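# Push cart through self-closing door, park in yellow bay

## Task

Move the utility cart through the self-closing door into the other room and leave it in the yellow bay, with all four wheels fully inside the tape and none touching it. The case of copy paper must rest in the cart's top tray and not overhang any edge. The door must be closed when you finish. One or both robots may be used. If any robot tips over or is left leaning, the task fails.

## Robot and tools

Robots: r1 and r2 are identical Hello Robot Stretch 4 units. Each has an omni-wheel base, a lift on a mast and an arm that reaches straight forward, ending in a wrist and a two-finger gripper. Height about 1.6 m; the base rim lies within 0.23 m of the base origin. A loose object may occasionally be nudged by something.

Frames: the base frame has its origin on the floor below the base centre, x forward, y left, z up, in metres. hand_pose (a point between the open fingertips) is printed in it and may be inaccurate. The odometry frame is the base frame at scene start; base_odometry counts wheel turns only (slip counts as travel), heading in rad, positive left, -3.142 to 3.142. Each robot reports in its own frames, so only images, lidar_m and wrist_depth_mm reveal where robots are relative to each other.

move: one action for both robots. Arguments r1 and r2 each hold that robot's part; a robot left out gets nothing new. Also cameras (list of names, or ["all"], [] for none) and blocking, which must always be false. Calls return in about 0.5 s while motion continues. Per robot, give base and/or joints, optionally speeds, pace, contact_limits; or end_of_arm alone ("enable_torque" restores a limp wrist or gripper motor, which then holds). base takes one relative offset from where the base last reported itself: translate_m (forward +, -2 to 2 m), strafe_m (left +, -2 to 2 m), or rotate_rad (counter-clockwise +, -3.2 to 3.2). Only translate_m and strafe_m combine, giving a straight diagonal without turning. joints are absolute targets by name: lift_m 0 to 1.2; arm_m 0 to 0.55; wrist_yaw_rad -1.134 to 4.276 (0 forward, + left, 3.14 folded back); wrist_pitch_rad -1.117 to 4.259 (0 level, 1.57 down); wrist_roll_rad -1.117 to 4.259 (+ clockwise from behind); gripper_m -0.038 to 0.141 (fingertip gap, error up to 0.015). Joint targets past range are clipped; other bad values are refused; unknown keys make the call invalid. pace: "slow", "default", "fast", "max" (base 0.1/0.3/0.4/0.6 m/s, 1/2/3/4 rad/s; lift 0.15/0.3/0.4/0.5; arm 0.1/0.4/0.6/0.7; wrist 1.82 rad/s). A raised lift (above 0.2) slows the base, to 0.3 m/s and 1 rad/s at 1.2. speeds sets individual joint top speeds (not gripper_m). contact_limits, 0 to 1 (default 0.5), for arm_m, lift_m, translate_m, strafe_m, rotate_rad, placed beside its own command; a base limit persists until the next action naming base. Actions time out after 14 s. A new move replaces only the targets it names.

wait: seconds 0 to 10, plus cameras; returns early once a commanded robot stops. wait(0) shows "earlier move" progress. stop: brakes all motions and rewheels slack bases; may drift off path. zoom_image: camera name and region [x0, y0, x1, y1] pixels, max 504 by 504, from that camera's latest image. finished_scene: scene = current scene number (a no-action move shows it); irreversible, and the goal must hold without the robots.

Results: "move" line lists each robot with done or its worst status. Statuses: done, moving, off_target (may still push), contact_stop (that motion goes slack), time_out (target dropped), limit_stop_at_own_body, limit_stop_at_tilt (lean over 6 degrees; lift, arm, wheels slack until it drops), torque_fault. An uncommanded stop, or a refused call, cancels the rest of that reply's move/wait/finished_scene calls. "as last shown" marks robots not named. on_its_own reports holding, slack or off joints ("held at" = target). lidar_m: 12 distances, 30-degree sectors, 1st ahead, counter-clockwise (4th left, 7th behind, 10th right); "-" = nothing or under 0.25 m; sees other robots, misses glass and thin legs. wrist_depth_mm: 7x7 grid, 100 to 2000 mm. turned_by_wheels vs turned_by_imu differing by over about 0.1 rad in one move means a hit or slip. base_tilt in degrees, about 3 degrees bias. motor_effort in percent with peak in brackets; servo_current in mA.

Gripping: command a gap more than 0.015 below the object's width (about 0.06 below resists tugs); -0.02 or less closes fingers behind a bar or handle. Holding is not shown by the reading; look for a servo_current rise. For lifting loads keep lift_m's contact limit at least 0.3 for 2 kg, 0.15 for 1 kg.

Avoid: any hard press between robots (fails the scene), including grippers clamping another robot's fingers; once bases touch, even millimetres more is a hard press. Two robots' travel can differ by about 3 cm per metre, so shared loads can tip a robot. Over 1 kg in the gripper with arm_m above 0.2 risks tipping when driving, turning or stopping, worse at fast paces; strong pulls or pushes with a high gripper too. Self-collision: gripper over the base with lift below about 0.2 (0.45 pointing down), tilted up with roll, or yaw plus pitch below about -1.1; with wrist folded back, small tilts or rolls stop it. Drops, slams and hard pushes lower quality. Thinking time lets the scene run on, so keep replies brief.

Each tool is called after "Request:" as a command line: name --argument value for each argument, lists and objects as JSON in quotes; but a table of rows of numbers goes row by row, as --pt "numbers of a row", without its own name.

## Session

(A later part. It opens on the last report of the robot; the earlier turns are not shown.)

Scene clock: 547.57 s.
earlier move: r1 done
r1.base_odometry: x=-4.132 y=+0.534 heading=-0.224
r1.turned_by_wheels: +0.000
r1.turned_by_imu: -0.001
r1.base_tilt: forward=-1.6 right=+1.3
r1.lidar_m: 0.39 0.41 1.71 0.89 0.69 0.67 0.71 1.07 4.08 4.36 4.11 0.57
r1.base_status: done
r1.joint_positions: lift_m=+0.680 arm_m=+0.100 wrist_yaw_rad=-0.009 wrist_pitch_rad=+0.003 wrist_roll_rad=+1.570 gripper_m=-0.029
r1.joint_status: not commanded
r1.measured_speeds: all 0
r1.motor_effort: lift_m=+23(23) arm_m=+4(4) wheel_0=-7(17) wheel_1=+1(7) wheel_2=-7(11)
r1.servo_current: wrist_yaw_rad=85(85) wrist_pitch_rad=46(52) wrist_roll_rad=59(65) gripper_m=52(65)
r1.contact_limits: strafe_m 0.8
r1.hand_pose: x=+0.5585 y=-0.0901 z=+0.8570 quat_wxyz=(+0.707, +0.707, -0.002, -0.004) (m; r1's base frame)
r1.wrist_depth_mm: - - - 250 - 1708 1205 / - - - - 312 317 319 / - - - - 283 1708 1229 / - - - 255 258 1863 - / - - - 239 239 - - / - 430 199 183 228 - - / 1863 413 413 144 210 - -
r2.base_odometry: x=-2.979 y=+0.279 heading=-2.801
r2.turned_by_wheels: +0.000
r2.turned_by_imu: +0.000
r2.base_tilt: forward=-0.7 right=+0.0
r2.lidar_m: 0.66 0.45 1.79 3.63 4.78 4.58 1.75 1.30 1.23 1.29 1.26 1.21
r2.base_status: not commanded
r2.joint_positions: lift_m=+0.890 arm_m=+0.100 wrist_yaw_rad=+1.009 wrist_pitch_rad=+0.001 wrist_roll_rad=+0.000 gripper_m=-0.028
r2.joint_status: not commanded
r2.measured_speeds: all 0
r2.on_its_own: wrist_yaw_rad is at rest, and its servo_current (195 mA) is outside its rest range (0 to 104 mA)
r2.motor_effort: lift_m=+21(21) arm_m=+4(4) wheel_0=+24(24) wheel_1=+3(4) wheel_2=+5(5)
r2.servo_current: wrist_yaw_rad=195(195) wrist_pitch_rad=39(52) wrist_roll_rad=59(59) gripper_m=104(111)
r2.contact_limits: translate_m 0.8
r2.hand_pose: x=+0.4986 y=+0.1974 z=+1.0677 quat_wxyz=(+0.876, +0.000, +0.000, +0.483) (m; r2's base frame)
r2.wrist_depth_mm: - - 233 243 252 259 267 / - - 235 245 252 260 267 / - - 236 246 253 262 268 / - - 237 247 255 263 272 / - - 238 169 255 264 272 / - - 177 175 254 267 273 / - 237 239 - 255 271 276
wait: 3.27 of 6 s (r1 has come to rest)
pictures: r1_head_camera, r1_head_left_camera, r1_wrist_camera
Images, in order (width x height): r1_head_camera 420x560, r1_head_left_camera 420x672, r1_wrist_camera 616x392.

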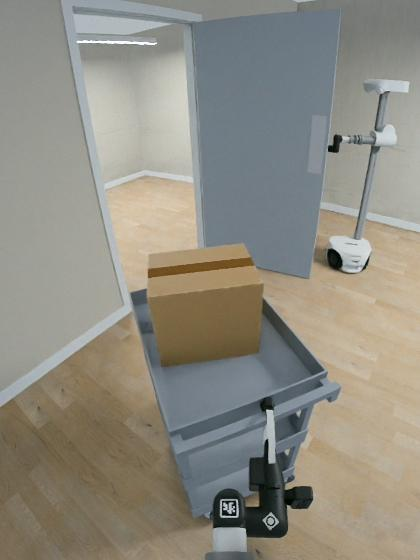

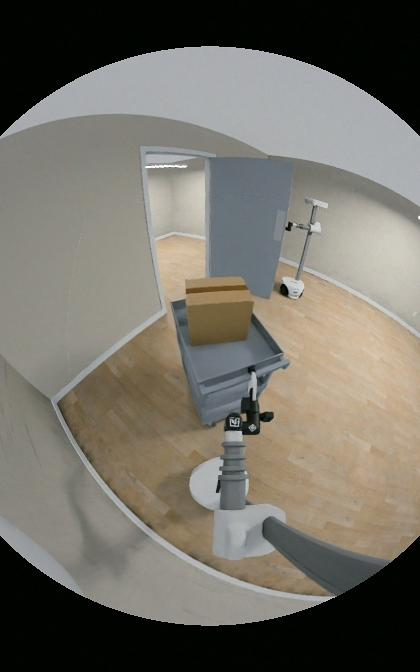

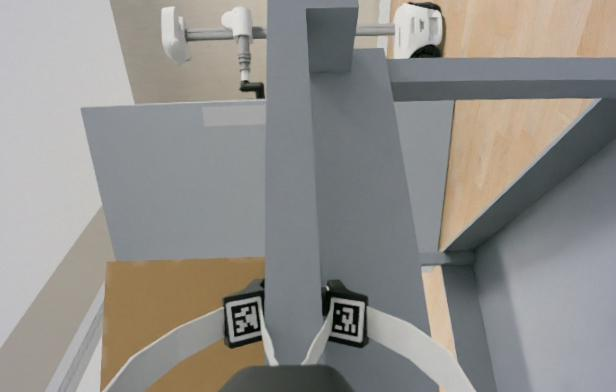

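Request:
move --blocking false --r1 '{"base":{"strafe_m":0.22,"translate_m":0.12},"pace":"slow","contact_limits":{"strafe_m":0.8}}'

Request:
wait --seconds 6

Request:
move --blocking false --r1 '{"base":{"rotate_rad":-0.25},"pace":"slow","contact_limits":{"rotate_rad":0.8}}'

Request:
wait --seconds 3

Request:
move --blocking false --r1 '{"base":{"strafe_m":0.22,"translate_m":0.12},"pace":"slow","contact_limits":{"strafe_m":0.8}}'

Request:
wait --seconds 6 --cameras '["r1_head_camera","r1_wrist_camera","r1_head_left_camera"]'

Scene clock: 573.30 s.
move: r1 moving
r1.base_odometry: x=-4.123 y=+0.543 heading=-0.225
r1.turned_by_wheels: -0.001
r1.turned_by_imu: -0.002
r1.base_tilt: forward=-1.6 right=+1.3
r1.lidar_m: 0.41 0.44 1.69 0.90 0.69 0.67 0.74 1.08 4.06 4.36 4.13 0.57
r1.base_status: translate_m moving; strafe_m moving
r1.joint_positions: lift_m=+0.680 arm_m=+0.100 wrist_yaw_rad=-0.009 wrist_pitch_rad=+0.003 wrist_roll_rad=+1.570 gripper_m=-0.029
r1.joint_status: not commanded
r1.measured_speeds: translate_m=+0.023 strafe_m=+0.043 rotate_rad=+0.002 lift_m=+0.000 arm_m=+0.000 wrist_yaw_rad=+0.000 wrist_pitch_rad=+0.000 wrist_roll_rad=+0.000
r1.motor_effort: lift_m=+23(23) arm_m=+4(4) wheel_0=-11(13) wheel_1=+4(7) wheel_2=-11(12)
r1.servo_current: wrist_yaw_rad=59(78) wrist_pitch_rad=46(52) wrist_roll_rad=39(65) gripper_m=59(59)
r1.contact_limits: strafe_m 0.8
r1.hand_pose: x=+0.5585 y=-0.0901 z=+0.8570 quat_wxyz=(+0.707, +0.707, -0.002, -0.004) (m; r1's base frame)
r1.wrist_depth_mm: - - - - - 1708 1182 / - - - - 312 317 320 / - - - - 286 1756 1229 / - - - 254 258 1863 - / - - - 237 238 831 - / - 430 187 184 224 - - / 1863 410 415 143 210 - -
r2.base_odometry: x=-2.979 y=+0.279 heading=-2.801
r2.turned_by_wheels: +0.000
r2.turned_by_imu: +0.000
r2.base_tilt: forward=-0.7 right=+0.1
r2.lidar_m: 0.69 0.46 1.81 3.63 4.78 4.58 1.79 1.32 1.23 1.29 1.24 1.20
r2.base_status: not commanded
r2.joint_positions: lift_m=+0.890 arm_m=+0.100 wrist_yaw_rad=+1.009 wrist_pitch_rad=+0.001 wrist_roll_rad=+0.000 gripper_m=-0.028
r2.joint_status: not commanded
r2.measured_speeds: all 0
r2.motor_effort: lift_m=+21(21) arm_m=+3(4) wheel_0=+24(24) wheel_1=+3(4) wheel_2=+5(5)
r2.servo_current: wrist_yaw_rad=182(202) wrist_pitch_rad=46(46) wrist_roll_rad=39(59) gripper_m=98(111)
r2.contact_limits: translate_m 0.8
r2.hand_pose: x=+0.4986 y=+0.1974 z=+1.0677 quat_wxyz=(+0.876, +0.000, +0.000, +0.483) (m; r2's base frame)
r2.wrist_depth_mm: - - 232 244 250 259 266 / - - 234 246 252 262 268 / - - 235 247 253 262 270 / - - 237 246 255 263 271 / - - 238 169 256 264 272 / - - 177 175 254 266 273 / - 237 239 - 255 271 277

Scene clock: 576.60 s.
earlier move: r1 done
r1.base_odometry: x=-3.966 y=+0.721 heading=-0.224
r1.turned_by_wheels: +0.001
r1.turned_by_imu: +0.001
r1.base_tilt: forward=-1.6 right=+1.3
r1.lidar_m: 0.44 0.42 1.44 0.88 0.64 0.63 0.68 1.05 3.96 4.63 4.14 0.54
r1.base_status: done
r1.joint_positions: lift_m=+0.680 arm_m=+0.100 wrist_yaw_rad=-0.009 wrist_pitch_rad=+0.003 wrist_roll_rad=+1.570 gripper_m=-0.029
r1.joint_status: not commanded
r1.measured_speeds: all 0
r1.motor_effort: lift_m=+23(23) arm_m=+4(4) wheel_0=-6(13) wheel_1=+2(8) wheel_2=-4(13)
r1.servo_current: wrist_yaw_rad=65(85) wrist_pitch_rad=39(59) wrist_roll_rad=39(78) gripper_m=46(65)
r1.contact_limits: strafe_m 0.8
r1.hand_pose: x=+0.5585 y=-0.0901 z=+0.8570 quat_wxyz=(+0.707, +0.707, -0.002, -0.004) (m; r1's base frame)
r1.wrist_depth_mm: - - - - 285 287 290 / - - 1983 - 272 1537 1205 / - - - 254 255 1756 - / - - - 244 248 1863 - / - 436 436 180 237 - - / 1756 433 200 184 229 - - / - 430 433 152 216 - -
r2.base_odometry: x=-2.979 y=+0.279 heading=-2.801
r2.turned_by_wheels: +0.000
r2.turned_by_imu: +0.000
r2.base_tilt: forward=-0.7 right=+0.1
r2.lidar_m: 0.68 0.46 1.79 3.65 4.77 4.58 1.83 1.30 1.24 1.31 1.25 1.20
r2.base_status: not commanded
r2.joint_positions: lift_m=+0.890 arm_m=+0.100 wrist_yaw_rad=+1.009 wrist_pitch_rad=+0.001 wrist_roll_rad=+0.000 gripper_m=-0.028
r2.joint_status: not commanded
r2.measured_speeds: all 0
r2.on_its_own: wrist_yaw_rad is at rest, and its servo_current (189 mA) is outside its rest range (0 to 104 mA)
r2.motor_effort: lift_m=+20(21) arm_m=+4(4) wheel_0=+23(24) wheel_1=+4(4) wheel_2=+5(5)
r2.servo_current: wrist_yaw_rad=189(202) wrist_pitch_rad=46(46) wrist_roll_rad=46(65) gripper_m=98(111)
r2.contact_limits: translate_m 0.8
r2.hand_pose: x=+0.4986 y=+0.1974 z=+1.0677 quat_wxyz=(+0.876, +0.000, +0.000, +0.483) (m; r2's base frame)
r2.wrist_depth_mm: - - 233 244 251 260 266 / - - 235 246 253 260 266 / - - 235 245 253 262 270 / - - 236 247 255 263 270 / - - 238 169 255 265 272 / - - 177 176 255 267 273 / - 236 239 - 255 270 276
wait: 3.30 of 6 s (r1 has come to rest)

Scene clock: 577.10 s.
move: r1 moving
r1.base_odometry: x=-3.966 y=+0.722 heading=-0.347
r1.turned_by_wheels: -0.123
r1.turned_by_imu: -0.122
r1.base_tilt: forward=-1.6 right=+1.2
r1.lidar_m: 0.43 0.45 1.46 0.95 0.68 0.63 0.67 0.90 2.29 4.48 4.26 0.55
r1.base_status: rotate_rad moving
r1.joint_positions: lift_m=+0.680 arm_m=+0.100 wrist_yaw_rad=+0.016 wrist_pitch_rad=+0.003 wrist_roll_rad=+1.570 gripper_m=-0.029
r1.joint_status: not commanded
r1.measured_speeds: translate_m=+0.002 strafe_m=+0.001 rotate_rad=-0.483 lift_m=+0.000 arm_m=+0.000 wrist_yaw_rad=+0.074 wrist_pitch_rad=+0.000 wrist_roll_rad=+0.000
r1.motor_effort: lift_m=+23(23) arm_m=+0(4) wheel_0=+17(17) wheel_1=+8(9) wheel_2=+15(15)
r1.servo_current: wrist_yaw_rad=91(91) wrist_pitch_rad=39(46) wrist_roll_rad=33(59) gripper_m=52(59)
r1.contact_limits: rotate_rad 0.8
r1.hand_pose: x=+0.5607 y=-0.0828 z=+0.8570 quat_wxyz=(+0.707, +0.707, +0.007, +0.005) (m; r1's base frame)
r1.wrist_depth_mm: - - - - - 1576 1160 / - - 1921 - 279 306 307 / - - - 258 265 1708 - / - - - 249 254 1921 - / - 436 439 236 240 - - / 1921 433 430 183 232 - - / 1708 430 177 146 166 - -
r2.base_odometry: x=-2.979 y=+0.279 heading=-2.801
r2.turned_by_wheels: +0.000
r2.turned_by_imu: +0.000
r2.base_tilt: forward=-0.7 right=+0.0
r2.lidar_m: 0.68 0.48 1.79 3.67 4.76 4.59 1.81 1.31 1.23 1.32 1.24 1.19
r2.base_status: not commanded
r2.joint_positions: lift_m=+0.890 arm_m=+0.100 wrist_yaw_rad=+1.009 wrist_pitch_rad=+0.001 wrist_roll_rad=+0.000 gripper_m=-0.028
r2.joint_status: not commanded
r2.measured_speeds: all 0
r2.motor_effort: lift_m=+20(21) arm_m=+3(4) wheel_0=+23(24) wheel_1=+3(4) wheel_2=+5(5)
r2.servo_current: wrist_yaw_rad=189(195) wrist_pitch_rad=39(46) wrist_roll_rad=52(59) gripper_m=98(98)
r2.contact_limits: translate_m 0.8
r2.hand_pose: x=+0.4986 y=+0.1974 z=+1.0677 quat_wxyz=(+0.876, +0.000, +0.000, +0.483) (m; r2's base frame)
r2.wrist_depth_mm: - - 233 244 251 259 266 / - - 234 246 252 259 267 / - - 236 246 252 262 270 / - - 236 247 254 263 271 / - - 238 170 254 265 272 / - - 177 175 255 267 274 / - 236 240 - 255 270 274

Scene clock: 577.90 s.
earlier move: r1 done
r1.base_odometry: x=-3.966 y=+0.721 heading=-0.474
r1.turned_by_wheels: -0.127
r1.turned_by_imu: -0.127
r1.base_tilt: forward=-1.6 right=+1.3
r1.lidar_m: 0.38 0.37 1.46 1.12 0.70 0.64 0.65 0.81 1.68 4.35 4.47 0.59
r1.base_status: done
r1.joint_positions: lift_m=+0.680 arm_m=+0.100 wrist_yaw_rad=+0.003 wrist_pitch_rad=+0.003 wrist_roll_rad=+1.570 gripper_m=-0.029
r1.joint_status: not commanded
r1.measured_speeds: all 0
r1.motor_effort: lift_m=+23(23) arm_m=+4(4) wheel_0=+2(20) wheel_1=+3(9) wheel_2=+0(20)
r1.servo_current: wrist_yaw_rad=52(111) wrist_pitch_rad=39(52) wrist_roll_rad=52(59) gripper_m=52(59)
r1.contact_limits: rotate_rad 0.8
r1.hand_pose: x=+0.5595 y=-0.0867 z=+0.8570 quat_wxyz=(+0.707, +0.707, +0.002, +0.000) (m; r1's base frame)
r1.wrist_depth_mm: - - - - - 1708 1205 / - - - 301 - 1708 1205 / - - - - 332 345 349 / - - - - 290 1708 1281 / - - - 247 253 1921 - / - - 207 183 229 809 - / - 402 397 138 204 - -
r2.base_odometry: x=-2.979 y=+0.279 heading=-2.801
r2.turned_by_wheels: +0.000
r2.turned_by_imu: +0.000
r2.base_tilt: forward=-0.7 right=+0.0
r2.lidar_m: 0.66 0.46 1.80 3.65 4.79 4.60 1.78 1.31 1.24 1.29 1.26 1.18
r2.base_status: not commanded
r2.joint_positions: lift_m=+0.890 arm_m=+0.100 wrist_yaw_rad=+1.009 wrist_pitch_rad=+0.001 wrist_roll_rad=+0.000 gripper_m=-0.028
r2.joint_status: not commanded
r2.measured_speeds: all 0
r2.on_its_own: wrist_yaw_rad is at rest, and its servo_current (189 mA) is outside its rest range (0 to 104 mA)
r2.motor_effort: lift_m=+21(21) arm_m=+3(4) wheel_0=+23(24) wheel_1=+4(4) wheel_2=+5(5)
r2.servo_current: wrist_yaw_rad=189(195) wrist_pitch_rad=39(46) wrist_roll_rad=59(65) gripper_m=98(104)
r2.contact_limits: translate_m 0.8
r2.hand_pose: x=+0.4986 y=+0.1974 z=+1.0677 quat_wxyz=(+0.876, +0.000, +0.000, +0.483) (m; r2's base frame)
r2.wrist_depth_mm: - - 233 244 251 259 267 / - - 235 247 252 259 267 / - - 235 246 253 262 268 / - - 236 247 254 263 270 / - - 238 169 256 264 272 / - - 177 175 254 267 273 / - 237 240 - 255 270 276
wait: 0.80 of 3 s (r1 has come to rest)

Scene clock: 578.40 s.
move: r1 moving
r1.base_odometry: x=-3.956 y=+0.728 heading=-0.475
r1.turned_by_wheels: -0.001
r1.turned_by_imu: -0.001
r1.base_tilt: forward=-1.6 right=+1.3
r1.lidar_m: 0.35 0.36 1.45 1.14 0.72 0.63 0.66 0.80 1.69 4.37 4.50 0.56
r1.base_status: translate_m moving; strafe_m moving
r1.joint_positions: lift_m=+0.680 arm_m=+0.100 wrist_yaw_rad=-0.003 wrist_pitch_rad=+0.003 wrist_roll_rad=+1.570 gripper_m=-0.029
r1.joint_status: not commanded
r1.measured_speeds: translate_m=+0.023 strafe_m=+0.042 rotate_rad=-0.003 lift_m=+0.000 arm_m=+0.000 wrist_yaw_rad=-0.030 wrist_pitch_rad=+0.000 wrist_roll_rad=+0.000
r1.motor_effort: lift_m=+23(23) arm_m=+4(4) wheel_0=-8(8) wheel_1=+7(8) wheel_2=-9(9)
r1.servo_current: wrist_yaw_rad=33(59) wrist_pitch_rad=39(46) wrist_roll_rad=39(65) gripper_m=52(52)
r1.contact_limits: strafe_m 0.8
r1.hand_pose: x=+0.5590 y=-0.0883 z=+0.8570 quat_wxyz=(+0.707, +0.707, +0.000, -0.002) (m; r1's base frame)
r1.wrist_depth_mm: - - - - - 1661 1182 / - - - 312 - 1708 1205 / - - - - 343 347 347 / - - - - 293 1808 1281 / - - - 249 253 1808 - / - - 205 184 229 1921 - / - 397 397 - 202 - -
r2.base_odometry: x=-2.979 y=+0.279 heading=-2.801
r2.turned_by_wheels: +0.000
r2.turned_by_imu: +0.000
r2.base_tilt: forward=-0.7 right=+0.0
r2.lidar_m: 0.66 0.43 1.80 3.68 4.80 4.60 1.78 1.31 1.24 1.32 1.26 1.20
r2.base_status: not commanded
r2.joint_positions: lift_m=+0.890 arm_m=+0.100 wrist_yaw_rad=+1.009 wrist_pitch_rad=+0.001 wrist_roll_rad=+0.000 gripper_m=-0.028
r2.joint_status: not commanded
r2.measured_speeds: all 0
r2.motor_effort: lift_m=+21(21) arm_m=+4(4) wheel_0=+23(24) wheel_1=+4(4) wheel_2=+5(5)
r2.servo_current: wrist_yaw_rad=182(195) wrist_pitch_rad=46(46) wrist_roll_rad=52(59) gripper_m=104(111)
r2.contact_limits: translate_m 0.8
r2.hand_pose: x=+0.4986 y=+0.1974 z=+1.0677 quat_wxyz=(+0.876, +0.000, +0.000, +0.483) (m; r2's base frame)
r2.wrist_depth_mm: - - 232 244 252 259 267 / - - 235 246 252 262 268 / - - 235 246 252 262 270 / - - 236 247 254 263 271 / - - 238 169 255 264 271 / - - 177 175 255 266 273 / - 236 241 - 255 271 276

Scene clock: 581.70 s.
earlier move: r1 done
r1.base_odometry: x=-3.759 y=+0.862 heading=-0.475
r1.turned_by_wheels: +0.000
r1.turned_by_imu: -0.001
r1.base_tilt: forward=-1.6 right=+1.3
r1.lidar_m: 0.35 0.39 1.21 1.19 0.75 0.66 0.68 0.86 1.74 4.63 4.42 0.55
r1.base_status: done
r1.joint_positions: lift_m=+0.680 arm_m=+0.100 wrist_yaw_rad=-0.010 wrist_pitch_rad=+0.003 wrist_roll_rad=+1.570 gripper_m=-0.029
r1.joint_status: not commanded
r1.measured_speeds: all 0
r1.motor_effort: lift_m=+23(23) arm_m=-4(4) wheel_0=-8(18) wheel_1=+1(8) wheel_2=-5(16)
r1.servo_current: wrist_yaw_rad=59(104) wrist_pitch_rad=46(52) wrist_roll_rad=72(72) gripper_m=52(65)
r1.contact_limits: strafe_m 0.8
r1.hand_pose: x=+0.5584 y=-0.0902 z=+0.8570 quat_wxyz=(+0.707, +0.707, -0.002, -0.004) (m; r1's base frame)
r1.wrist_depth_mm: - - - - - 1661 1205 / - - - - - 1537 1138 / - - 1863 - 315 1464 1182 / - - - - 271 1808 - / - - - 244 248 1863 - / - 427 201 184 224 - - / 1808 399 397 136 204 - -
r2.base_odometry: x=-2.979 y=+0.279 heading=-2.801
r2.turned_by_wheels: +0.000
r2.turned_by_imu: +0.000
r2.base_tilt: forward=-0.7 right=+0.0
r2.lidar_m: 0.68 0.45 1.77 3.65 4.75 4.60 1.74 1.32 1.26 1.30 1.27 1.20
r2.base_status: not commanded
r2.joint_positions: lift_m=+0.890 arm_m=+0.100 wrist_yaw_rad=+1.009 wrist_pitch_rad=+0.001 wrist_roll_rad=+0.000 gripper_m=-0.028
r2.joint_status: not commanded
r2.measured_speeds: all 0
r2.on_its_own: wrist_yaw_rad is at rest, and its servo_current (195 mA) is outside its rest range (0 to 104 mA)
r2.motor_effort: lift_m=+21(21) arm_m=+4(4) wheel_0=+24(24) wheel_1=+3(4) wheel_2=+5(6)
r2.servo_current: wrist_yaw_rad=195(202) wrist_pitch_rad=39(46) wrist_roll_rad=46(59) gripper_m=91(111)
r2.contact_limits: translate_m 0.8
r2.hand_pose: x=+0.4986 y=+0.1974 z=+1.0677 quat_wxyz=(+0.876, +0.000, +0.000, +0.483) (m; r2's base frame)
r2.wrist_depth_mm: - - 233 243 251 259 266 / - - 235 246 252 260 270 / - - 235 246 254 262 267 / - - 237 247 255 264 271 / - - 238 169 256 264 272 / - - 177 175 255 266 274 / - 237 240 - 256 270 276
wait: 3.30 of 6 s (r1 has come to rest)
pictures: r1_head_camera, r1_head_left_camera, r1_wrist_camera
Images, in order (width x height): r1_head_camera 420x560, r1_head_left_camera 420x672, r1_wrist_camera 616x392.

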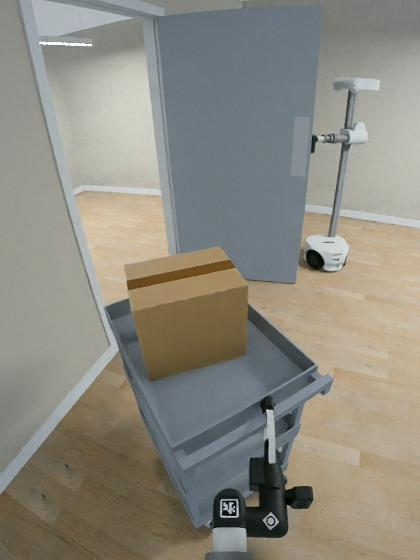

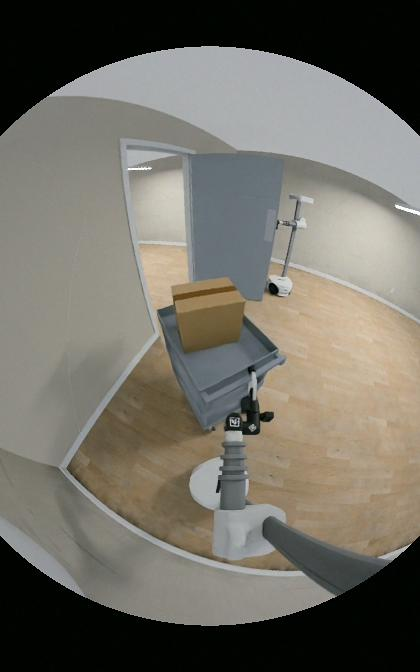

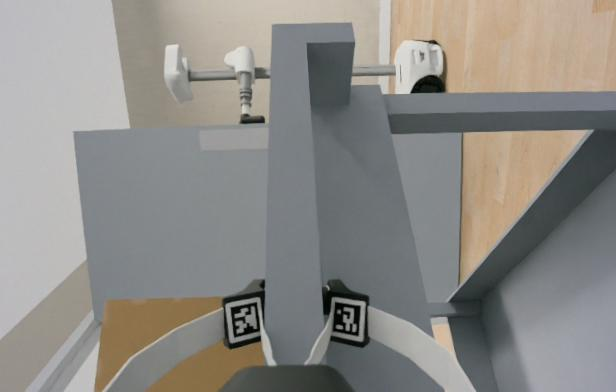

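Request:
move --blocking false --r1 '{"base":{"strafe_m":0.25,"translate_m":0.05},"pace":"slow","contact_limits":{"strafe_m":0.8}}'

Request:
wait --seconds 6

Request:
move --blocking false --r1 '{"base":{"rotate_rad":-0.3},"pace":"slow","contact_limits":{"rotate_rad":0.8}}'

Request:
wait --seconds 3

Request:
move --blocking false --r1 '{"base":{"strafe_m":0.25,"translate_m":0.05},"pace":"slow","contact_limits":{"strafe_m":0.8}}'

Request:
wait --seconds 6 --cameras '["r1_head_camera","r1_wrist_camera","r1_head_left_camera"]'

Scene clock: 598.43 s.
move: r1 moving
r1.base_odometry: x=-3.750 y=+0.872 heading=-0.477
r1.turned_by_wheels: -0.002
r1.turned_by_imu: -0.002
r1.base_tilt: forward=-1.6 right=+1.3
r1.lidar_m: 0.37 0.42 1.20 1.19 0.76 0.67 0.67 0.83 1.73 4.61 4.46 0.56
r1.base_status: translate_m moving; strafe_m moving
r1.joint_positions: lift_m=+0.680 arm_m=+0.100 wrist_yaw_rad=-0.010 wrist_pitch_rad=+0.003 wrist_roll_rad=+1.570 gripper_m=-0.029
r1.joint_status: not commanded
r1.measured_speeds: translate_m=+0.010 strafe_m=+0.050 rotate_rad=-0.003 lift_m=+0.000 arm_m=+0.000 wrist_yaw_rad=+0.000 wrist_pitch_rad=+0.000 wrist_roll_rad=+0.000
r1.motor_effort: lift_m=+23(23) arm_m=-4(4) wheel_0=-16(16) wheel_1=+4(5) wheel_2=-9(9)
r1.servo_current: wrist_yaw_rad=65(85) wrist_pitch_rad=39(46) wrist_roll_rad=39(65) gripper_m=52(59)
r1.contact_limits: strafe_m 0.8
r1.hand_pose: x=+0.5584 y=-0.0902 z=+0.8570 quat_wxyz=(+0.707, +0.707, -0.002, -0.004) (m; r1's base frame)
r1.wrist_depth_mm: - - - - - 1661 1182 / - - - - - 1537 1160 / - - 1921 - 317 1464 1138 / - - - - 272 1756 - / - - - 243 246 1863 - / - 427 189 183 221 - - / 1808 402 404 132 202 - -
r2.base_odometry: x=-2.979 y=+0.279 heading=-2.801
r2.turned_by_wheels: +0.000
r2.turned_by_imu: +0.000
r2.base_tilt: forward=-0.7 right=+0.0
r2.lidar_m: 0.68 0.47 1.79 3.63 4.78 4.59 1.79 1.29 1.24 1.31 1.23 1.18
r2.base_status: not commanded
r2.joint_positions: lift_m=+0.890 arm_m=+0.100 wrist_yaw_rad=+1.009 wrist_pitch_rad=+0.001 wrist_roll_rad=+0.000 gripper_m=-0.028
r2.joint_status: not commanded
r2.measured_speeds: all 0
r2.motor_effort: lift_m=+21(21) arm_m=+3(4) wheel_0=+24(24) wheel_1=+3(4) wheel_2=+5(5)
r2.servo_current: wrist_yaw_rad=182(195) wrist_pitch_rad=39(46) wrist_roll_rad=39(52) gripper_m=98(104)
r2.contact_limits: translate_m 0.8
r2.hand_pose: x=+0.4986 y=+0.1974 z=+1.0677 quat_wxyz=(+0.876, +0.000, +0.000, +0.483) (m; r2's base frame)
r2.wrist_depth_mm: - - 232 243 250 259 267 / - - 235 245 252 260 267 / - - 235 246 253 260 270 / - - 237 248 254 263 270 / - - 238 170 256 265 272 / - - 177 175 255 265 273 / - 236 241 - 255 270 276

Scene clock: 601.70 s.
earlier move: r1 done
r1.base_odometry: x=-3.600 y=+1.061 heading=-0.476
r1.turned_by_wheels: +0.001
r1.turned_by_imu: +0.001
r1.base_tilt: forward=-1.6 right=+1.3
r1.lidar_m: 0.40 0.37 0.98 0.97 0.69 0.63 0.64 0.81 1.65 4.84 4.47 0.52
r1.base_status: done
r1.joint_positions: lift_m=+0.680 arm_m=+0.100 wrist_yaw_rad=-0.006 wrist_pitch_rad=+0.003 wrist_roll_rad=+1.570 gripper_m=-0.029
r1.joint_status: not commanded
r1.measured_speeds: all 0
r1.motor_effort: lift_m=+23(23) arm_m=-3(4) wheel_0=-9(17) wheel_1=+1(6) wheel_2=-4(10)
r1.servo_current: wrist_yaw_rad=59(85) wrist_pitch_rad=39(52) wrist_roll_rad=39(65) gripper_m=52(65)
r1.contact_limits: strafe_m 0.8
r1.hand_pose: x=+0.5588 y=-0.0890 z=+0.8570 quat_wxyz=(+0.707, +0.707, -0.001, -0.003) (m; r1's base frame)
r1.wrist_depth_mm: - - - 265 - 1708 1229 / - - 1863 - 325 327 329 / - - - - 293 1661 1281 / - - - - 259 1756 - / - - - 241 245 1863 - / 1756 427 201 184 227 - - / - 410 407 141 208 - -
r2.base_odometry: x=-2.979 y=+0.279 heading=-2.801
r2.turned_by_wheels: +0.000
r2.turned_by_imu: +0.000
r2.base_tilt: forward=-0.7 right=+0.0
r2.lidar_m: 0.67 0.44 1.96 3.64 4.78 4.60 1.77 1.30 1.25 1.30 1.24 1.19
r2.base_status: not commanded
r2.joint_positions: lift_m=+0.890 arm_m=+0.100 wrist_yaw_rad=+1.009 wrist_pitch_rad=+0.001 wrist_roll_rad=+0.000 gripper_m=-0.028
r2.joint_status: not commanded
r2.measured_speeds: all 0
r2.on_its_own: wrist_yaw_rad is at rest, and its servo_current (195 mA) is outside its rest range (0 to 104 mA)
r2.motor_effort: lift_m=+20(21) arm_m=+3(4) wheel_0=+23(24) wheel_1=+3(4) wheel_2=+5(5)
r2.servo_current: wrist_yaw_rad=195(208) wrist_pitch_rad=33(46) wrist_roll_rad=39(59) gripper_m=98(104)
r2.contact_limits: translate_m 0.8
r2.hand_pose: x=+0.4986 y=+0.1974 z=+1.0677 quat_wxyz=(+0.876, +0.000, +0.000, +0.483) (m; r2's base frame)
r2.wrist_depth_mm: - - 233 243 250 259 266 / - - 235 247 252 259 267 / - - 235 246 252 260 268 / - - 237 247 254 263 271 / - - 238 170 255 265 272 / - - 177 175 255 266 273 / - 236 240 - 255 270 276
wait: 3.27 of 6 s (r1 has come to rest)

Scene clock: 602.20 s.
move: r1 moving
r1.base_odometry: x=-3.599 y=+1.061 heading=-0.598
r1.turned_by_wheels: -0.122
r1.turned_by_imu: -0.121
r1.base_tilt: forward=-1.6 right=+1.2
r1.lidar_m: 0.39 0.38 0.95 0.97 0.73 0.62 0.64 0.76 1.29 4.83 4.78 0.63
r1.base_status: rotate_rad moving
r1.joint_positions: lift_m=+0.680 arm_m=+0.100 wrist_yaw_rad=+0.019 wrist_pitch_rad=+0.003 wrist_roll_rad=+1.570 gripper_m=-0.029
r1.joint_status: not commanded
r1.measured_speeds: translate_m=+0.000 strafe_m=+0.002 rotate_rad=-0.478 lift_m=+0.000 arm_m=+0.000 wrist_yaw_rad=+0.089 wrist_pitch_rad=+0.000 wrist_roll_rad=+0.000
r1.motor_effort: lift_m=+23(23) arm_m=-2(4) wheel_0=+19(19) wheel_1=+8(9) wheel_2=+18(18)
r1.servo_current: wrist_yaw_rad=104(104) wrist_pitch_rad=46(52) wrist_roll_rad=46(65) gripper_m=59(59)
r1.contact_limits: rotate_rad 0.8
r1.hand_pose: x=+0.5609 y=-0.0819 z=+0.8570 quat_wxyz=(+0.707, +0.707, +0.008, +0.006) (m; r1's base frame)
r1.wrist_depth_mm: - - - - - 1661 1205 / - - 1921 - 325 1464 1138 / - - - - 306 1618 1229 / - - - - 271 1708 - / - - - 246 250 - - / 1756 433 430 182 236 - - / - 413 179 153 175 - -
r2.base_odometry: x=-2.979 y=+0.279 heading=-2.801
r2.turned_by_wheels: +0.000
r2.turned_by_imu: +0.000
r2.base_tilt: forward=-0.7 right=+0.1
r2.lidar_m: 0.69 0.43 1.93 3.65 4.77 4.61 1.79 1.31 1.25 1.30 1.28 1.18
r2.base_status: not commanded
r2.joint_positions: lift_m=+0.890 arm_m=+0.100 wrist_yaw_rad=+1.009 wrist_pitch_rad=+0.001 wrist_roll_rad=+0.000 gripper_m=-0.028
r2.joint_status: not commanded
r2.measured_speeds: all 0
r2.motor_effort: lift_m=+21(21) arm_m=+4(4) wheel_0=+23(24) wheel_1=+3(4) wheel_2=+5(5)
r2.servo_current: wrist_yaw_rad=182(202) wrist_pitch_rad=39(46) wrist_roll_rad=46(52) gripper_m=91(104)
r2.contact_limits: translate_m 0.8
r2.hand_pose: x=+0.4986 y=+0.1974 z=+1.0677 quat_wxyz=(+0.876, +0.000, +0.000, +0.483) (m; r2's base frame)
r2.wrist_depth_mm: - - 233 244 251 259 267 / - - 234 246 253 259 268 / - - 236 246 252 263 268 / - - 237 247 254 263 271 / - - 239 170 257 265 272 / - - 177 174 256 267 274 / - 237 241 - 255 270 274

Scene clock: 603.17 s.
earlier move: r1 done
r1.base_odometry: x=-3.600 y=+1.061 heading=-0.776
r1.turned_by_wheels: -0.178
r1.turned_by_imu: -0.169
r1.base_tilt: forward=-1.5 right=+1.3
r1.lidar_m: 0.35 0.38 1.00 0.97 0.85 0.64 0.63 0.70 1.01 3.65 5.11 0.59
r1.base_status: done
r1.joint_positions: lift_m=+0.680 arm_m=+0.100 wrist_yaw_rad=-0.001 wrist_pitch_rad=+0.003 wrist_roll_rad=+1.570 gripper_m=-0.029
r1.joint_status: not commanded
r1.measured_speeds: all 0
r1.motor_effort: lift_m=+23(23) arm_m=+1(4) wheel_0=+1(26) wheel_1=+2(10) wheel_2=-2(23)
r1.servo_current: wrist_yaw_rad=52(150) wrist_pitch_rad=46(52) wrist_roll_rad=52(65) gripper_m=59(65)
r1.contact_limits: rotate_rad 0.8
r1.hand_pose: x=+0.5592 y=-0.0876 z=+0.8570 quat_wxyz=(+0.707, +0.707, +0.001, -0.001) (m; r1's base frame)
r1.wrist_depth_mm: - - - - - 1661 1182 / - - - - - 1708 1205 / - - - 336 - 1499 1118 / - - - - 355 1537 1205 / - - - - 257 1808 1255 / - - 181 172 229 1808 - / - 138 177 125 195 - -
r2.base_odometry: x=-2.979 y=+0.279 heading=-2.801
r2.turned_by_wheels: +0.000
r2.turned_by_imu: +0.000
r2.base_tilt: forward=-0.7 right=+0.0
r2.lidar_m: 0.67 0.46 1.90 3.65 4.82 4.60 1.80 1.30 1.24 1.30 1.26 1.19
r2.base_status: not commanded
r2.joint_positions: lift_m=+0.890 arm_m=+0.100 wrist_yaw_rad=+1.009 wrist_pitch_rad=+0.001 wrist_roll_rad=+0.000 gripper_m=-0.028
r2.joint_status: not commanded
r2.measured_speeds: all 0
r2.on_its_own: wrist_yaw_rad is at rest, and its servo_current (189 mA) is outside its rest range (0 to 104 mA)
r2.motor_effort: lift_m=+21(21) arm_m=+3(4) wheel_0=+24(24) wheel_1=+3(4) wheel_2=+5(5)
r2.servo_current: wrist_yaw_rad=189(202) wrist_pitch_rad=39(46) wrist_roll_rad=52(59) gripper_m=98(104)
r2.contact_limits: translate_m 0.8
r2.hand_pose: x=+0.4986 y=+0.1974 z=+1.0677 quat_wxyz=(+0.876, +0.000, +0.000, +0.483) (m; r2's base frame)
r2.wrist_depth_mm: - - 233 244 252 259 267 / - - 235 245 253 260 267 / - - 235 248 254 260 268 / - - 237 247 255 263 270 / - - 238 169 256 264 272 / - - 177 175 254 266 274 / - 237 240 - 256 270 276
wait: 0.97 of 3 s (r1 has come to rest)

Scene clock: 603.67 s.
move: r1 moving
r1.base_odometry: x=-3.589 y=+1.069 heading=-0.777
r1.turned_by_wheels: -0.001
r1.turned_by_imu: -0.001
r1.base_tilt: forward=-1.6 right=+1.3
r1.lidar_m: 0.34 0.38 0.97 0.93 0.87 0.66 0.63 0.67 1.01 3.64 5.13 0.60
r1.base_status: translate_m moving; strafe_m moving
r1.joint_positions: lift_m=+0.680 arm_m=+0.100 wrist_yaw_rad=-0.004 wrist_pitch_rad=+0.003 wrist_roll_rad=+1.570 gripper_m=-0.029
r1.joint_status: not commanded
r1.measured_speeds: translate_m=+0.010 strafe_m=+0.050 rotate_rad=-0.002 lift_m=+0.000 arm_m=+0.000 wrist_yaw_rad=-0.018 wrist_pitch_rad=+0.000 wrist_roll_rad=+0.000
r1.motor_effort: lift_m=+23(23) arm_m=+3(3) wheel_0=-10(11) wheel_1=+5(8) wheel_2=-9(9)
r1.servo_current: wrist_yaw_rad=59(65) wrist_pitch_rad=39(52) wrist_roll_rad=59(59) gripper_m=52(59)
r1.contact_limits: strafe_m 0.8
r1.hand_pose: x=+0.5589 y=-0.0886 z=+0.8570 quat_wxyz=(+0.707, +0.707, +0.000, -0.002) (m; r1's base frame)
r1.wrist_depth_mm: - - - - - 1708 1229 / - - - - - 1708 1205 / - - - 332 - 1537 1098 / - - - - 359 1576 1255 / - - - - 257 1808 1308 / - - 181 173 222 1756 - / - 139 177 - 193 - -
r2.base_odometry: x=-2.979 y=+0.279 heading=-2.801
r2.turned_by_wheels: +0.000
r2.turned_by_imu: +0.000
r2.base_tilt: forward=-0.7 right=+0.0
r2.lidar_m: 0.68 0.46 1.90 3.66 4.79 4.60 1.77 1.30 1.24 1.30 1.26 1.20
r2.base_status: not commanded
r2.joint_positions: lift_m=+0.890 arm_m=+0.100 wrist_yaw_rad=+1.009 wrist_pitch_rad=+0.001 wrist_roll_rad=+0.000 gripper_m=-0.028
r2.joint_status: not commanded
r2.measured_speeds: all 0
r2.motor_effort: lift_m=+21(21) arm_m=+3(4) wheel_0=+23(24) wheel_1=+3(4) wheel_2=+5(5)
r2.servo_current: wrist_yaw_rad=195(195) wrist_pitch_rad=39(46) wrist_roll_rad=46(59) gripper_m=91(104)
r2.contact_limits: translate_m 0.8
r2.hand_pose: x=+0.4986 y=+0.1974 z=+1.0677 quat_wxyz=(+0.876, +0.000, +0.000, +0.483) (m; r2's base frame)
r2.wrist_depth_mm: - - 233 244 250 259 267 / - - 235 246 252 260 266 / - - 236 246 254 262 270 / - - 237 248 255 262 271 / - - 237 169 256 265 272 / - - 177 175 255 267 273 / - 238 239 - 256 271 276

Scene clock: 606.93 s.
earlier move: r1 done
r1.base_odometry: x=-3.389 y=+1.204 heading=-0.776
r1.turned_by_wheels: +0.001
r1.turned_by_imu: +0.000
r1.base_tilt: forward=-1.6 right=+1.2
r1.lidar_m: 0.36 0.38 0.72 0.72 0.76 0.68 0.65 0.72 1.08 3.71 5.35 0.56
r1.base_status: done
r1.joint_positions: lift_m=+0.680 arm_m=+0.100 wrist_yaw_rad=-0.008 wrist_pitch_rad=+0.003 wrist_roll_rad=+1.570 gripper_m=-0.029
r1.joint_status: not commanded
r1.measured_speeds: all 0
r1.motor_effort: lift_m=+23(23) arm_m=+4(4) wheel_0=-4(17) wheel_1=+2(8) wheel_2=-4(11)
r1.servo_current: wrist_yaw_rad=78(78) wrist_pitch_rad=39(52) wrist_roll_rad=46(72) gripper_m=59(59)
r1.contact_limits: strafe_m 0.8
r1.hand_pose: x=+0.5586 y=-0.0897 z=+0.8570 quat_wxyz=(+0.707, +0.707, -0.002, -0.004) (m; r1's base frame)
r1.wrist_depth_mm: - - - - - 1661 1182 / - - - 301 - 1708 1229 / - - - - 342 351 351 / - - - - 281 1756 1281 / - - - 248 253 1756 - / - - 182 183 224 - - / - 394 394 142 198 - -
r2.base_odometry: x=-2.979 y=+0.279 heading=-2.801
r2.turned_by_wheels: +0.000
r2.turned_by_imu: +0.000
r2.base_tilt: forward=-0.7 right=+0.0
r2.lidar_m: 0.68 0.46 1.94 3.63 4.79 4.61 1.81 1.29 1.23 1.31 1.25 1.20
r2.base_status: not commanded
r2.joint_positions: lift_m=+0.890 arm_m=+0.100 wrist_yaw_rad=+1.009 wrist_pitch_rad=+0.001 wrist_roll_rad=+0.000 gripper_m=-0.028
r2.joint_status: not commanded
r2.measured_speeds: all 0
r2.on_its_own: wrist_yaw_rad is at rest, and its servo_current (182 mA) is outside its rest range (0 to 104 mA)
r2.motor_effort: lift_m=+21(21) arm_m=+4(4) wheel_0=+23(24) wheel_1=+3(4) wheel_2=+5(5)
r2.servo_current: wrist_yaw_rad=182(202) wrist_pitch_rad=39(52) wrist_roll_rad=59(59) gripper_m=104(104)
r2.contact_limits: translate_m 0.8
r2.hand_pose: x=+0.4986 y=+0.1974 z=+1.0677 quat_wxyz=(+0.876, +0.000, +0.000, +0.483) (m; r2's base frame)
r2.wrist_depth_mm: - - 233 244 251 260 267 / - - 234 246 252 262 267 / - - 236 246 253 260 268 / - - 236 247 255 263 270 / - - 237 170 257 265 272 / - - 177 175 255 266 274 / - 236 240 - 255 271 276
wait: 3.27 of 6 s (r1 has come to rest)
pictures: r1_head_camera, r1_head_left_camera, r1_wrist_camera
Images, in order (width x height): r1_head_camera 420x560, r1_head_left_camera 420x672, r1_wrist_camera 616x392.

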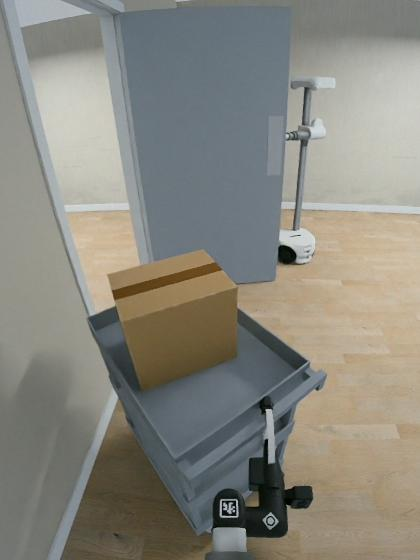

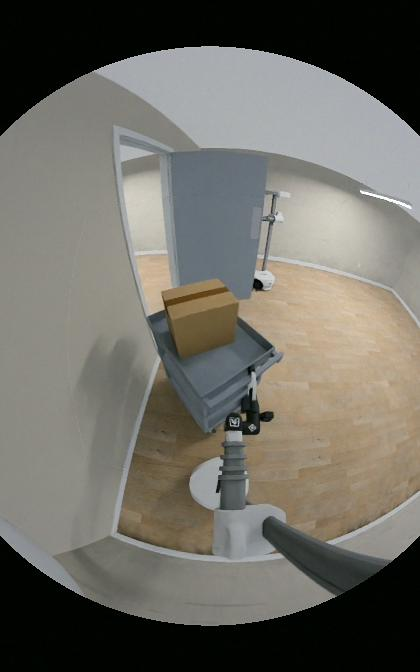

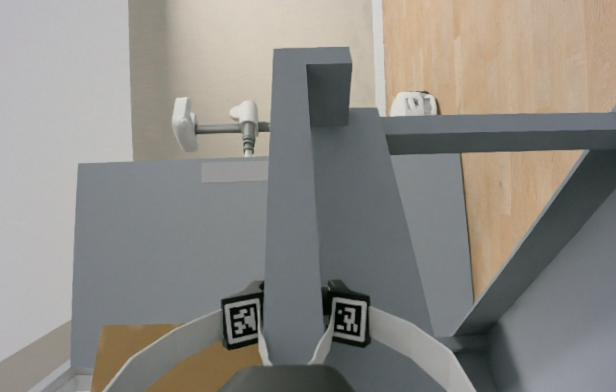

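Request:
move --blocking false --r1 '{"base":{"strafe_m":-0.5},"contact_limits":{"strafe_m":0.8}}'

Request:
wait --seconds 8

Request:
move --blocking false --r1 '{"base":{"rotate_rad":0.5},"pace":"slow","contact_limits":{"rotate_rad":0.8}}'

Request:
wait --seconds 4 --cameras '["r1_head_camera","r1_wrist_camera","r1_head_left_camera"]'

Scene clock: 629.43 s.
move: r1 moving
r1.base_odometry: x=-3.414 y=+1.179 heading=-0.775
r1.turned_by_wheels: +0.001
r1.turned_by_imu: +0.001
r1.base_tilt: forward=-1.6 right=+1.3
r1.lidar_m: 0.37 0.35 0.75 0.75 0.80 0.69 0.66 0.71 1.06 3.87 5.34 0.58
r1.base_status: strafe_m moving
r1.joint_positions: lift_m=+0.680 arm_m=+0.100 wrist_yaw_rad=+0.004 wrist_pitch_rad=+0.003 wrist_roll_rad=+1.570 gripper_m=-0.029
r1.joint_status: not commanded
r1.measured_speeds: translate_m=+0.000 strafe_m=-0.137 rotate_rad=+0.013 lift_m=+0.000 arm_m=+0.000 wrist_yaw_rad=+0.074 wrist_pitch_rad=+0.000 wrist_roll_rad=+0.000
r1.motor_effort: lift_m=+23(23) arm_m=+4(4) wheel_0=+16(16) wheel_1=-6(8) wheel_2=+2(4)
r1.servo_current: wrist_yaw_rad=59(65) wrist_pitch_rad=39(46) wrist_roll_rad=59(59) gripper_m=52(52)
r1.contact_limits: strafe_m 0.8
r1.hand_pose: x=+0.5596 y=-0.0863 z=+0.8570 quat_wxyz=(+0.707, +0.707, +0.002, +0.000) (m; r1's base frame)
r1.wrist_depth_mm: - - - - - 1661 1205 / - - - 278 - 1708 1182 / - - - - 329 338 343 / - - - - 279 1756 1281 / - - - 247 252 1808 - / - 421 185 184 230 798 - / 1808 399 184 137 204 - -
r2.base_odometry: x=-2.979 y=+0.279 heading=-2.801
r2.turned_by_wheels: +0.000
r2.turned_by_imu: +0.000
r2.base_tilt: forward=-0.7 right=+0.0
r2.lidar_m: 0.68 0.47 1.97 3.64 4.77 4.61 1.75 1.29 1.26 1.31 1.28 1.19
r2.base_status: not commanded
r2.joint_positions: lift_m=+0.890 arm_m=+0.100 wrist_yaw_rad=+1.009 wrist_pitch_rad=+0.001 wrist_roll_rad=+0.000 gripper_m=-0.028
r2.joint_status: not commanded
r2.measured_speeds: all 0
r2.motor_effort: lift_m=+21(21) arm_m=+4(4) wheel_0=+23(24) wheel_1=+3(4) wheel_2=+5(5)
r2.servo_current: wrist_yaw_rad=182(202) wrist_pitch_rad=46(46) wrist_roll_rad=39(52) gripper_m=104(104)
r2.contact_limits: translate_m 0.8
r2.hand_pose: x=+0.4986 y=+0.1974 z=+1.0677 quat_wxyz=(+0.876, +0.000, +0.000, +0.483) (m; r2's base frame)
r2.wrist_depth_mm: - - 233 243 250 259 267 / - - 235 246 252 259 267 / - - 236 246 253 262 270 / - - 237 247 254 264 268 / - - 237 170 256 264 272 / - - 177 175 255 266 274 / - 236 240 - 255 268 276

Scene clock: 631.93 s.
earlier move: r1 done
r1.base_odometry: x=-3.739 y=+0.847 heading=-0.775
r1.turned_by_wheels: +0.000
r1.turned_by_imu: +0.000
r1.base_tilt: forward=-1.6 right=+1.3
r1.lidar_m: 0.31 0.33 0.85 1.20 0.93 0.70 0.70 0.76 1.16 4.03 4.90 4.06
r1.base_status: done
r1.joint_positions: lift_m=+0.680 arm_m=+0.100 wrist_yaw_rad=+0.012 wrist_pitch_rad=+0.003 wrist_roll_rad=+1.570 gripper_m=-0.029
r1.joint_status: not commanded
r1.measured_speeds: all 0
r1.motor_effort: lift_m=+23(23) arm_m=+4(4) wheel_0=+6(26) wheel_1=+4(8) wheel_2=+1(13)
r1.servo_current: wrist_yaw_rad=78(117) wrist_pitch_rad=39(46) wrist_roll_rad=46(65) gripper_m=46(59)
r1.contact_limits: strafe_m 0.8
r1.hand_pose: x=+0.5603 y=-0.0840 z=+0.8570 quat_wxyz=(+0.707, +0.707, +0.005, +0.003) (m; r1's base frame)
r1.wrist_depth_mm: - - - - - 1661 1205 / - - - - - 1661 1182 / - - - - - 1756 1229 / - - - 349 368 373 377 / - - 1921 - 286 1808 1308 / - - 182 182 237 1661 1281 / - 139 168 138 177 549 -
r2.base_odometry: x=-2.979 y=+0.279 heading=-2.801
r2.turned_by_wheels: +0.000
r2.turned_by_imu: +0.000
r2.base_tilt: forward=-0.7 right=+0.0
r2.lidar_m: 0.67 0.45 1.86 3.64 4.78 4.60 1.80 1.29 1.23 1.31 1.26 1.19
r2.base_status: not commanded
r2.joint_positions: lift_m=+0.890 arm_m=+0.100 wrist_yaw_rad=+1.009 wrist_pitch_rad=+0.001 wrist_roll_rad=+0.000 gripper_m=-0.028
r2.joint_status: not commanded
r2.measured_speeds: all 0
r2.on_its_own: wrist_yaw_rad is at rest, and its servo_current (176 mA) is outside its rest range (0 to 104 mA)
r2.motor_effort: lift_m=+21(21) arm_m=+4(4) wheel_0=+24(24) wheel_1=+3(4) wheel_2=+5(5)
r2.servo_current: wrist_yaw_rad=176(202) wrist_pitch_rad=46(46) wrist_roll_rad=52(65) gripper_m=98(104)
r2.contact_limits: translate_m 0.8
r2.hand_pose: x=+0.4986 y=+0.1974 z=+1.0677 quat_wxyz=(+0.876, +0.000, +0.000, +0.483) (m; r2's base frame)
r2.wrist_depth_mm: - - 232 243 251 258 268 / - - 235 246 252 260 268 / - - 234 246 252 263 268 / - - 236 248 254 264 271 / - - 237 170 255 265 273 / - - 177 175 255 266 273 / - 237 239 - 254 270 276
wait: 2.50 of 8 s (r1 has come to rest)

Scene clock: 632.43 s.
move: r1 moving
r1.base_odometry: x=-3.739 y=+0.847 heading=-0.652
r1.turned_by_wheels: +0.123
r1.turned_by_imu: +0.123
r1.base_tilt: forward=-1.6 right=+1.3
r1.lidar_m: 0.32 0.34 1.22 1.21 0.85 0.70 0.70 0.81 1.36 4.55 4.83 0.59
r1.base_status: rotate_rad moving
r1.joint_positions: lift_m=+0.680 arm_m=+0.100 wrist_yaw_rad=-0.006 wrist_pitch_rad=+0.003 wrist_roll_rad=+1.570 gripper_m=-0.029
r1.joint_status: not commanded
r1.measured_speeds: translate_m=+0.001 strafe_m=-0.001 rotate_rad=+0.476 lift_m=+0.000 arm_m=+0.000 wrist_yaw_rad=-0.085 wrist_pitch_rad=+0.000 wrist_roll_rad=+0.000
r1.motor_effort: lift_m=+23(23) arm_m=+4(4) wheel_0=-12(12) wheel_1=-5(5) wheel_2=-12(12)
r1.servo_current: wrist_yaw_rad=46(78) wrist_pitch_rad=39(46) wrist_roll_rad=59(65) gripper_m=52(52)
r1.contact_limits: rotate_rad 0.8
r1.hand_pose: x=+0.5587 y=-0.0890 z=+0.8570 quat_wxyz=(+0.707, +0.707, -0.001, -0.003) (m; r1's base frame)
r1.wrist_depth_mm: - - - - - 1708 1182 / - - - - - 1756 1205 / - - - 330 - 1708 1205 / - - - - 362 366 377 / - - - - 265 1756 1308 / - - 181 182 231 1708 - / - 138 161 - 189 530 -
r2.base_odometry: x=-2.979 y=+0.279 heading=-2.801
r2.turned_by_wheels: +0.000
r2.turned_by_imu: +0.000
r2.base_tilt: forward=-0.7 right=+0.1
r2.lidar_m: 0.67 0.45 1.84 3.65 4.75 4.60 1.81 1.30 1.23 1.29 1.26 1.20
r2.base_status: not commanded
r2.joint_positions: lift_m=+0.890 arm_m=+0.100 wrist_yaw_rad=+1.009 wrist_pitch_rad=+0.001 wrist_roll_rad=+0.000 gripper_m=-0.028
r2.joint_status: not commanded
r2.measured_speeds: all 0
r2.motor_effort: lift_m=+21(21) arm_m=+3(4) wheel_0=+23(24) wheel_1=+3(4) wheel_2=+5(5)
r2.servo_current: wrist_yaw_rad=182(195) wrist_pitch_rad=39(46) wrist_roll_rad=46(59) gripper_m=104(104)
r2.contact_limits: translate_m 0.8
r2.hand_pose: x=+0.4986 y=+0.1974 z=+1.0677 quat_wxyz=(+0.876, +0.000, +0.000, +0.483) (m; r2's base frame)
r2.wrist_depth_mm: - - 233 245 250 260 266 / - - 235 247 253 259 267 / - - 235 246 252 262 270 / - - 237 248 254 264 271 / - - 237 170 255 265 271 / - - 177 175 255 266 273 / - 236 239 - 256 271 274

Scene clock: 633.80 s.
earlier move: r1 done
r1.base_odometry: x=-3.739 y=+0.847 heading=-0.275
r1.turned_by_wheels: +0.377
r1.turned_by_imu: +0.370
r1.base_tilt: forward=-1.6 right=+1.3
r1.lidar_m: 0.40 0.40 1.21 0.99 0.73 0.69 0.76 1.09 3.38 4.82 4.12 0.56
r1.base_status: done
r1.joint_positions: lift_m=+0.680 arm_m=+0.100 wrist_yaw_rad=+0.006 wrist_pitch_rad=+0.003 wrist_roll_rad=+1.570 gripper_m=-0.029
r1.joint_status: not commanded
r1.measured_speeds: all 0
r1.motor_effort: lift_m=+23(23) arm_m=-4(6) wheel_0=+1(22) wheel_1=-3(10) wheel_2=+3(21)
r1.servo_current: wrist_yaw_rad=72(130) wrist_pitch_rad=39(52) wrist_roll_rad=59(65) gripper_m=52(59)
r1.contact_limits: rotate_rad 0.8
r1.hand_pose: x=+0.5598 y=-0.0856 z=+0.8570 quat_wxyz=(+0.707, +0.707, +0.003, +0.001) (m; r1's base frame)
r1.wrist_depth_mm: - - 1708 - - 1576 1182 / - - - - 298 304 307 / - - - - 277 1756 1229 / - - - 256 257 1983 - / 1808 - - 241 240 - - / - 430 421 182 230 - - / - 415 415 155 214 - -
r2.base_odometry: x=-2.979 y=+0.279 heading=-2.801
r2.turned_by_wheels: +0.000
r2.turned_by_imu: +0.000
r2.base_tilt: forward=-0.7 right=+0.0
r2.lidar_m: 0.69 0.47 1.90 3.65 4.77 4.59 1.79 1.32 1.24 1.32 1.26 1.20
r2.base_status: not commanded
r2.joint_positions: lift_m=+0.890 arm_m=+0.100 wrist_yaw_rad=+1.009 wrist_pitch_rad=+0.001 wrist_roll_rad=+0.000 gripper_m=-0.028
r2.joint_status: not commanded
r2.measured_speeds: all 0
r2.on_its_own: wrist_yaw_rad is at rest, and its servo_current (189 mA) is outside its rest range (0 to 104 mA)
r2.motor_effort: lift_m=+21(21) arm_m=+4(4) wheel_0=+23(24) wheel_1=+3(4) wheel_2=+5(5)
r2.servo_current: wrist_yaw_rad=189(202) wrist_pitch_rad=39(46) wrist_roll_rad=52(65) gripper_m=98(104)
r2.contact_limits: translate_m 0.8
r2.hand_pose: x=+0.4986 y=+0.1974 z=+1.0677 quat_wxyz=(+0.876, +0.000, +0.000, +0.483) (m; r2's base frame)
r2.wrist_depth_mm: - - 232 244 251 259 266 / - - 236 246 252 260 267 / - - 235 248 252 262 270 / - - 237 248 254 264 270 / - - 237 169 256 264 273 / - - 178 174 254 267 274 / - 236 241 - 255 270 276
wait: 1.37 of 4 s (r1 has come to rest)
pictures: r1_head_camera, r1_head_left_camera, r1_wrist_camera
Images, in order (width x height): r1_head_camera 420x560, r1_head_left_camera 420x672, r1_wrist_camera 616x392.

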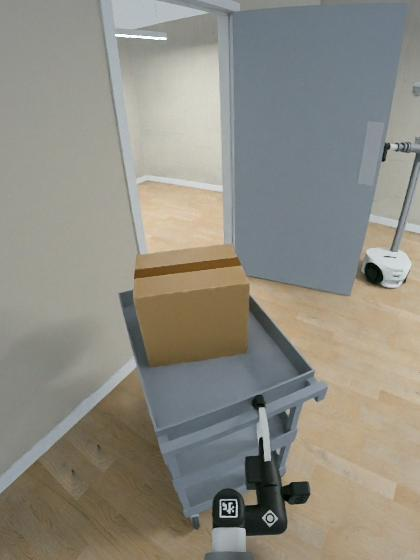

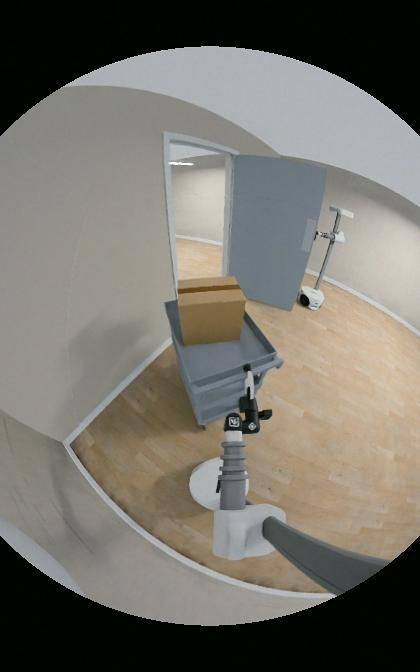

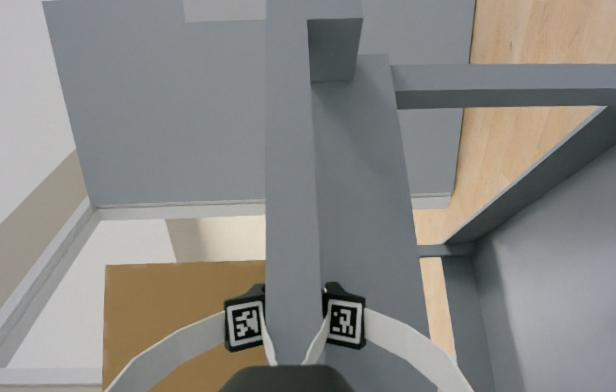

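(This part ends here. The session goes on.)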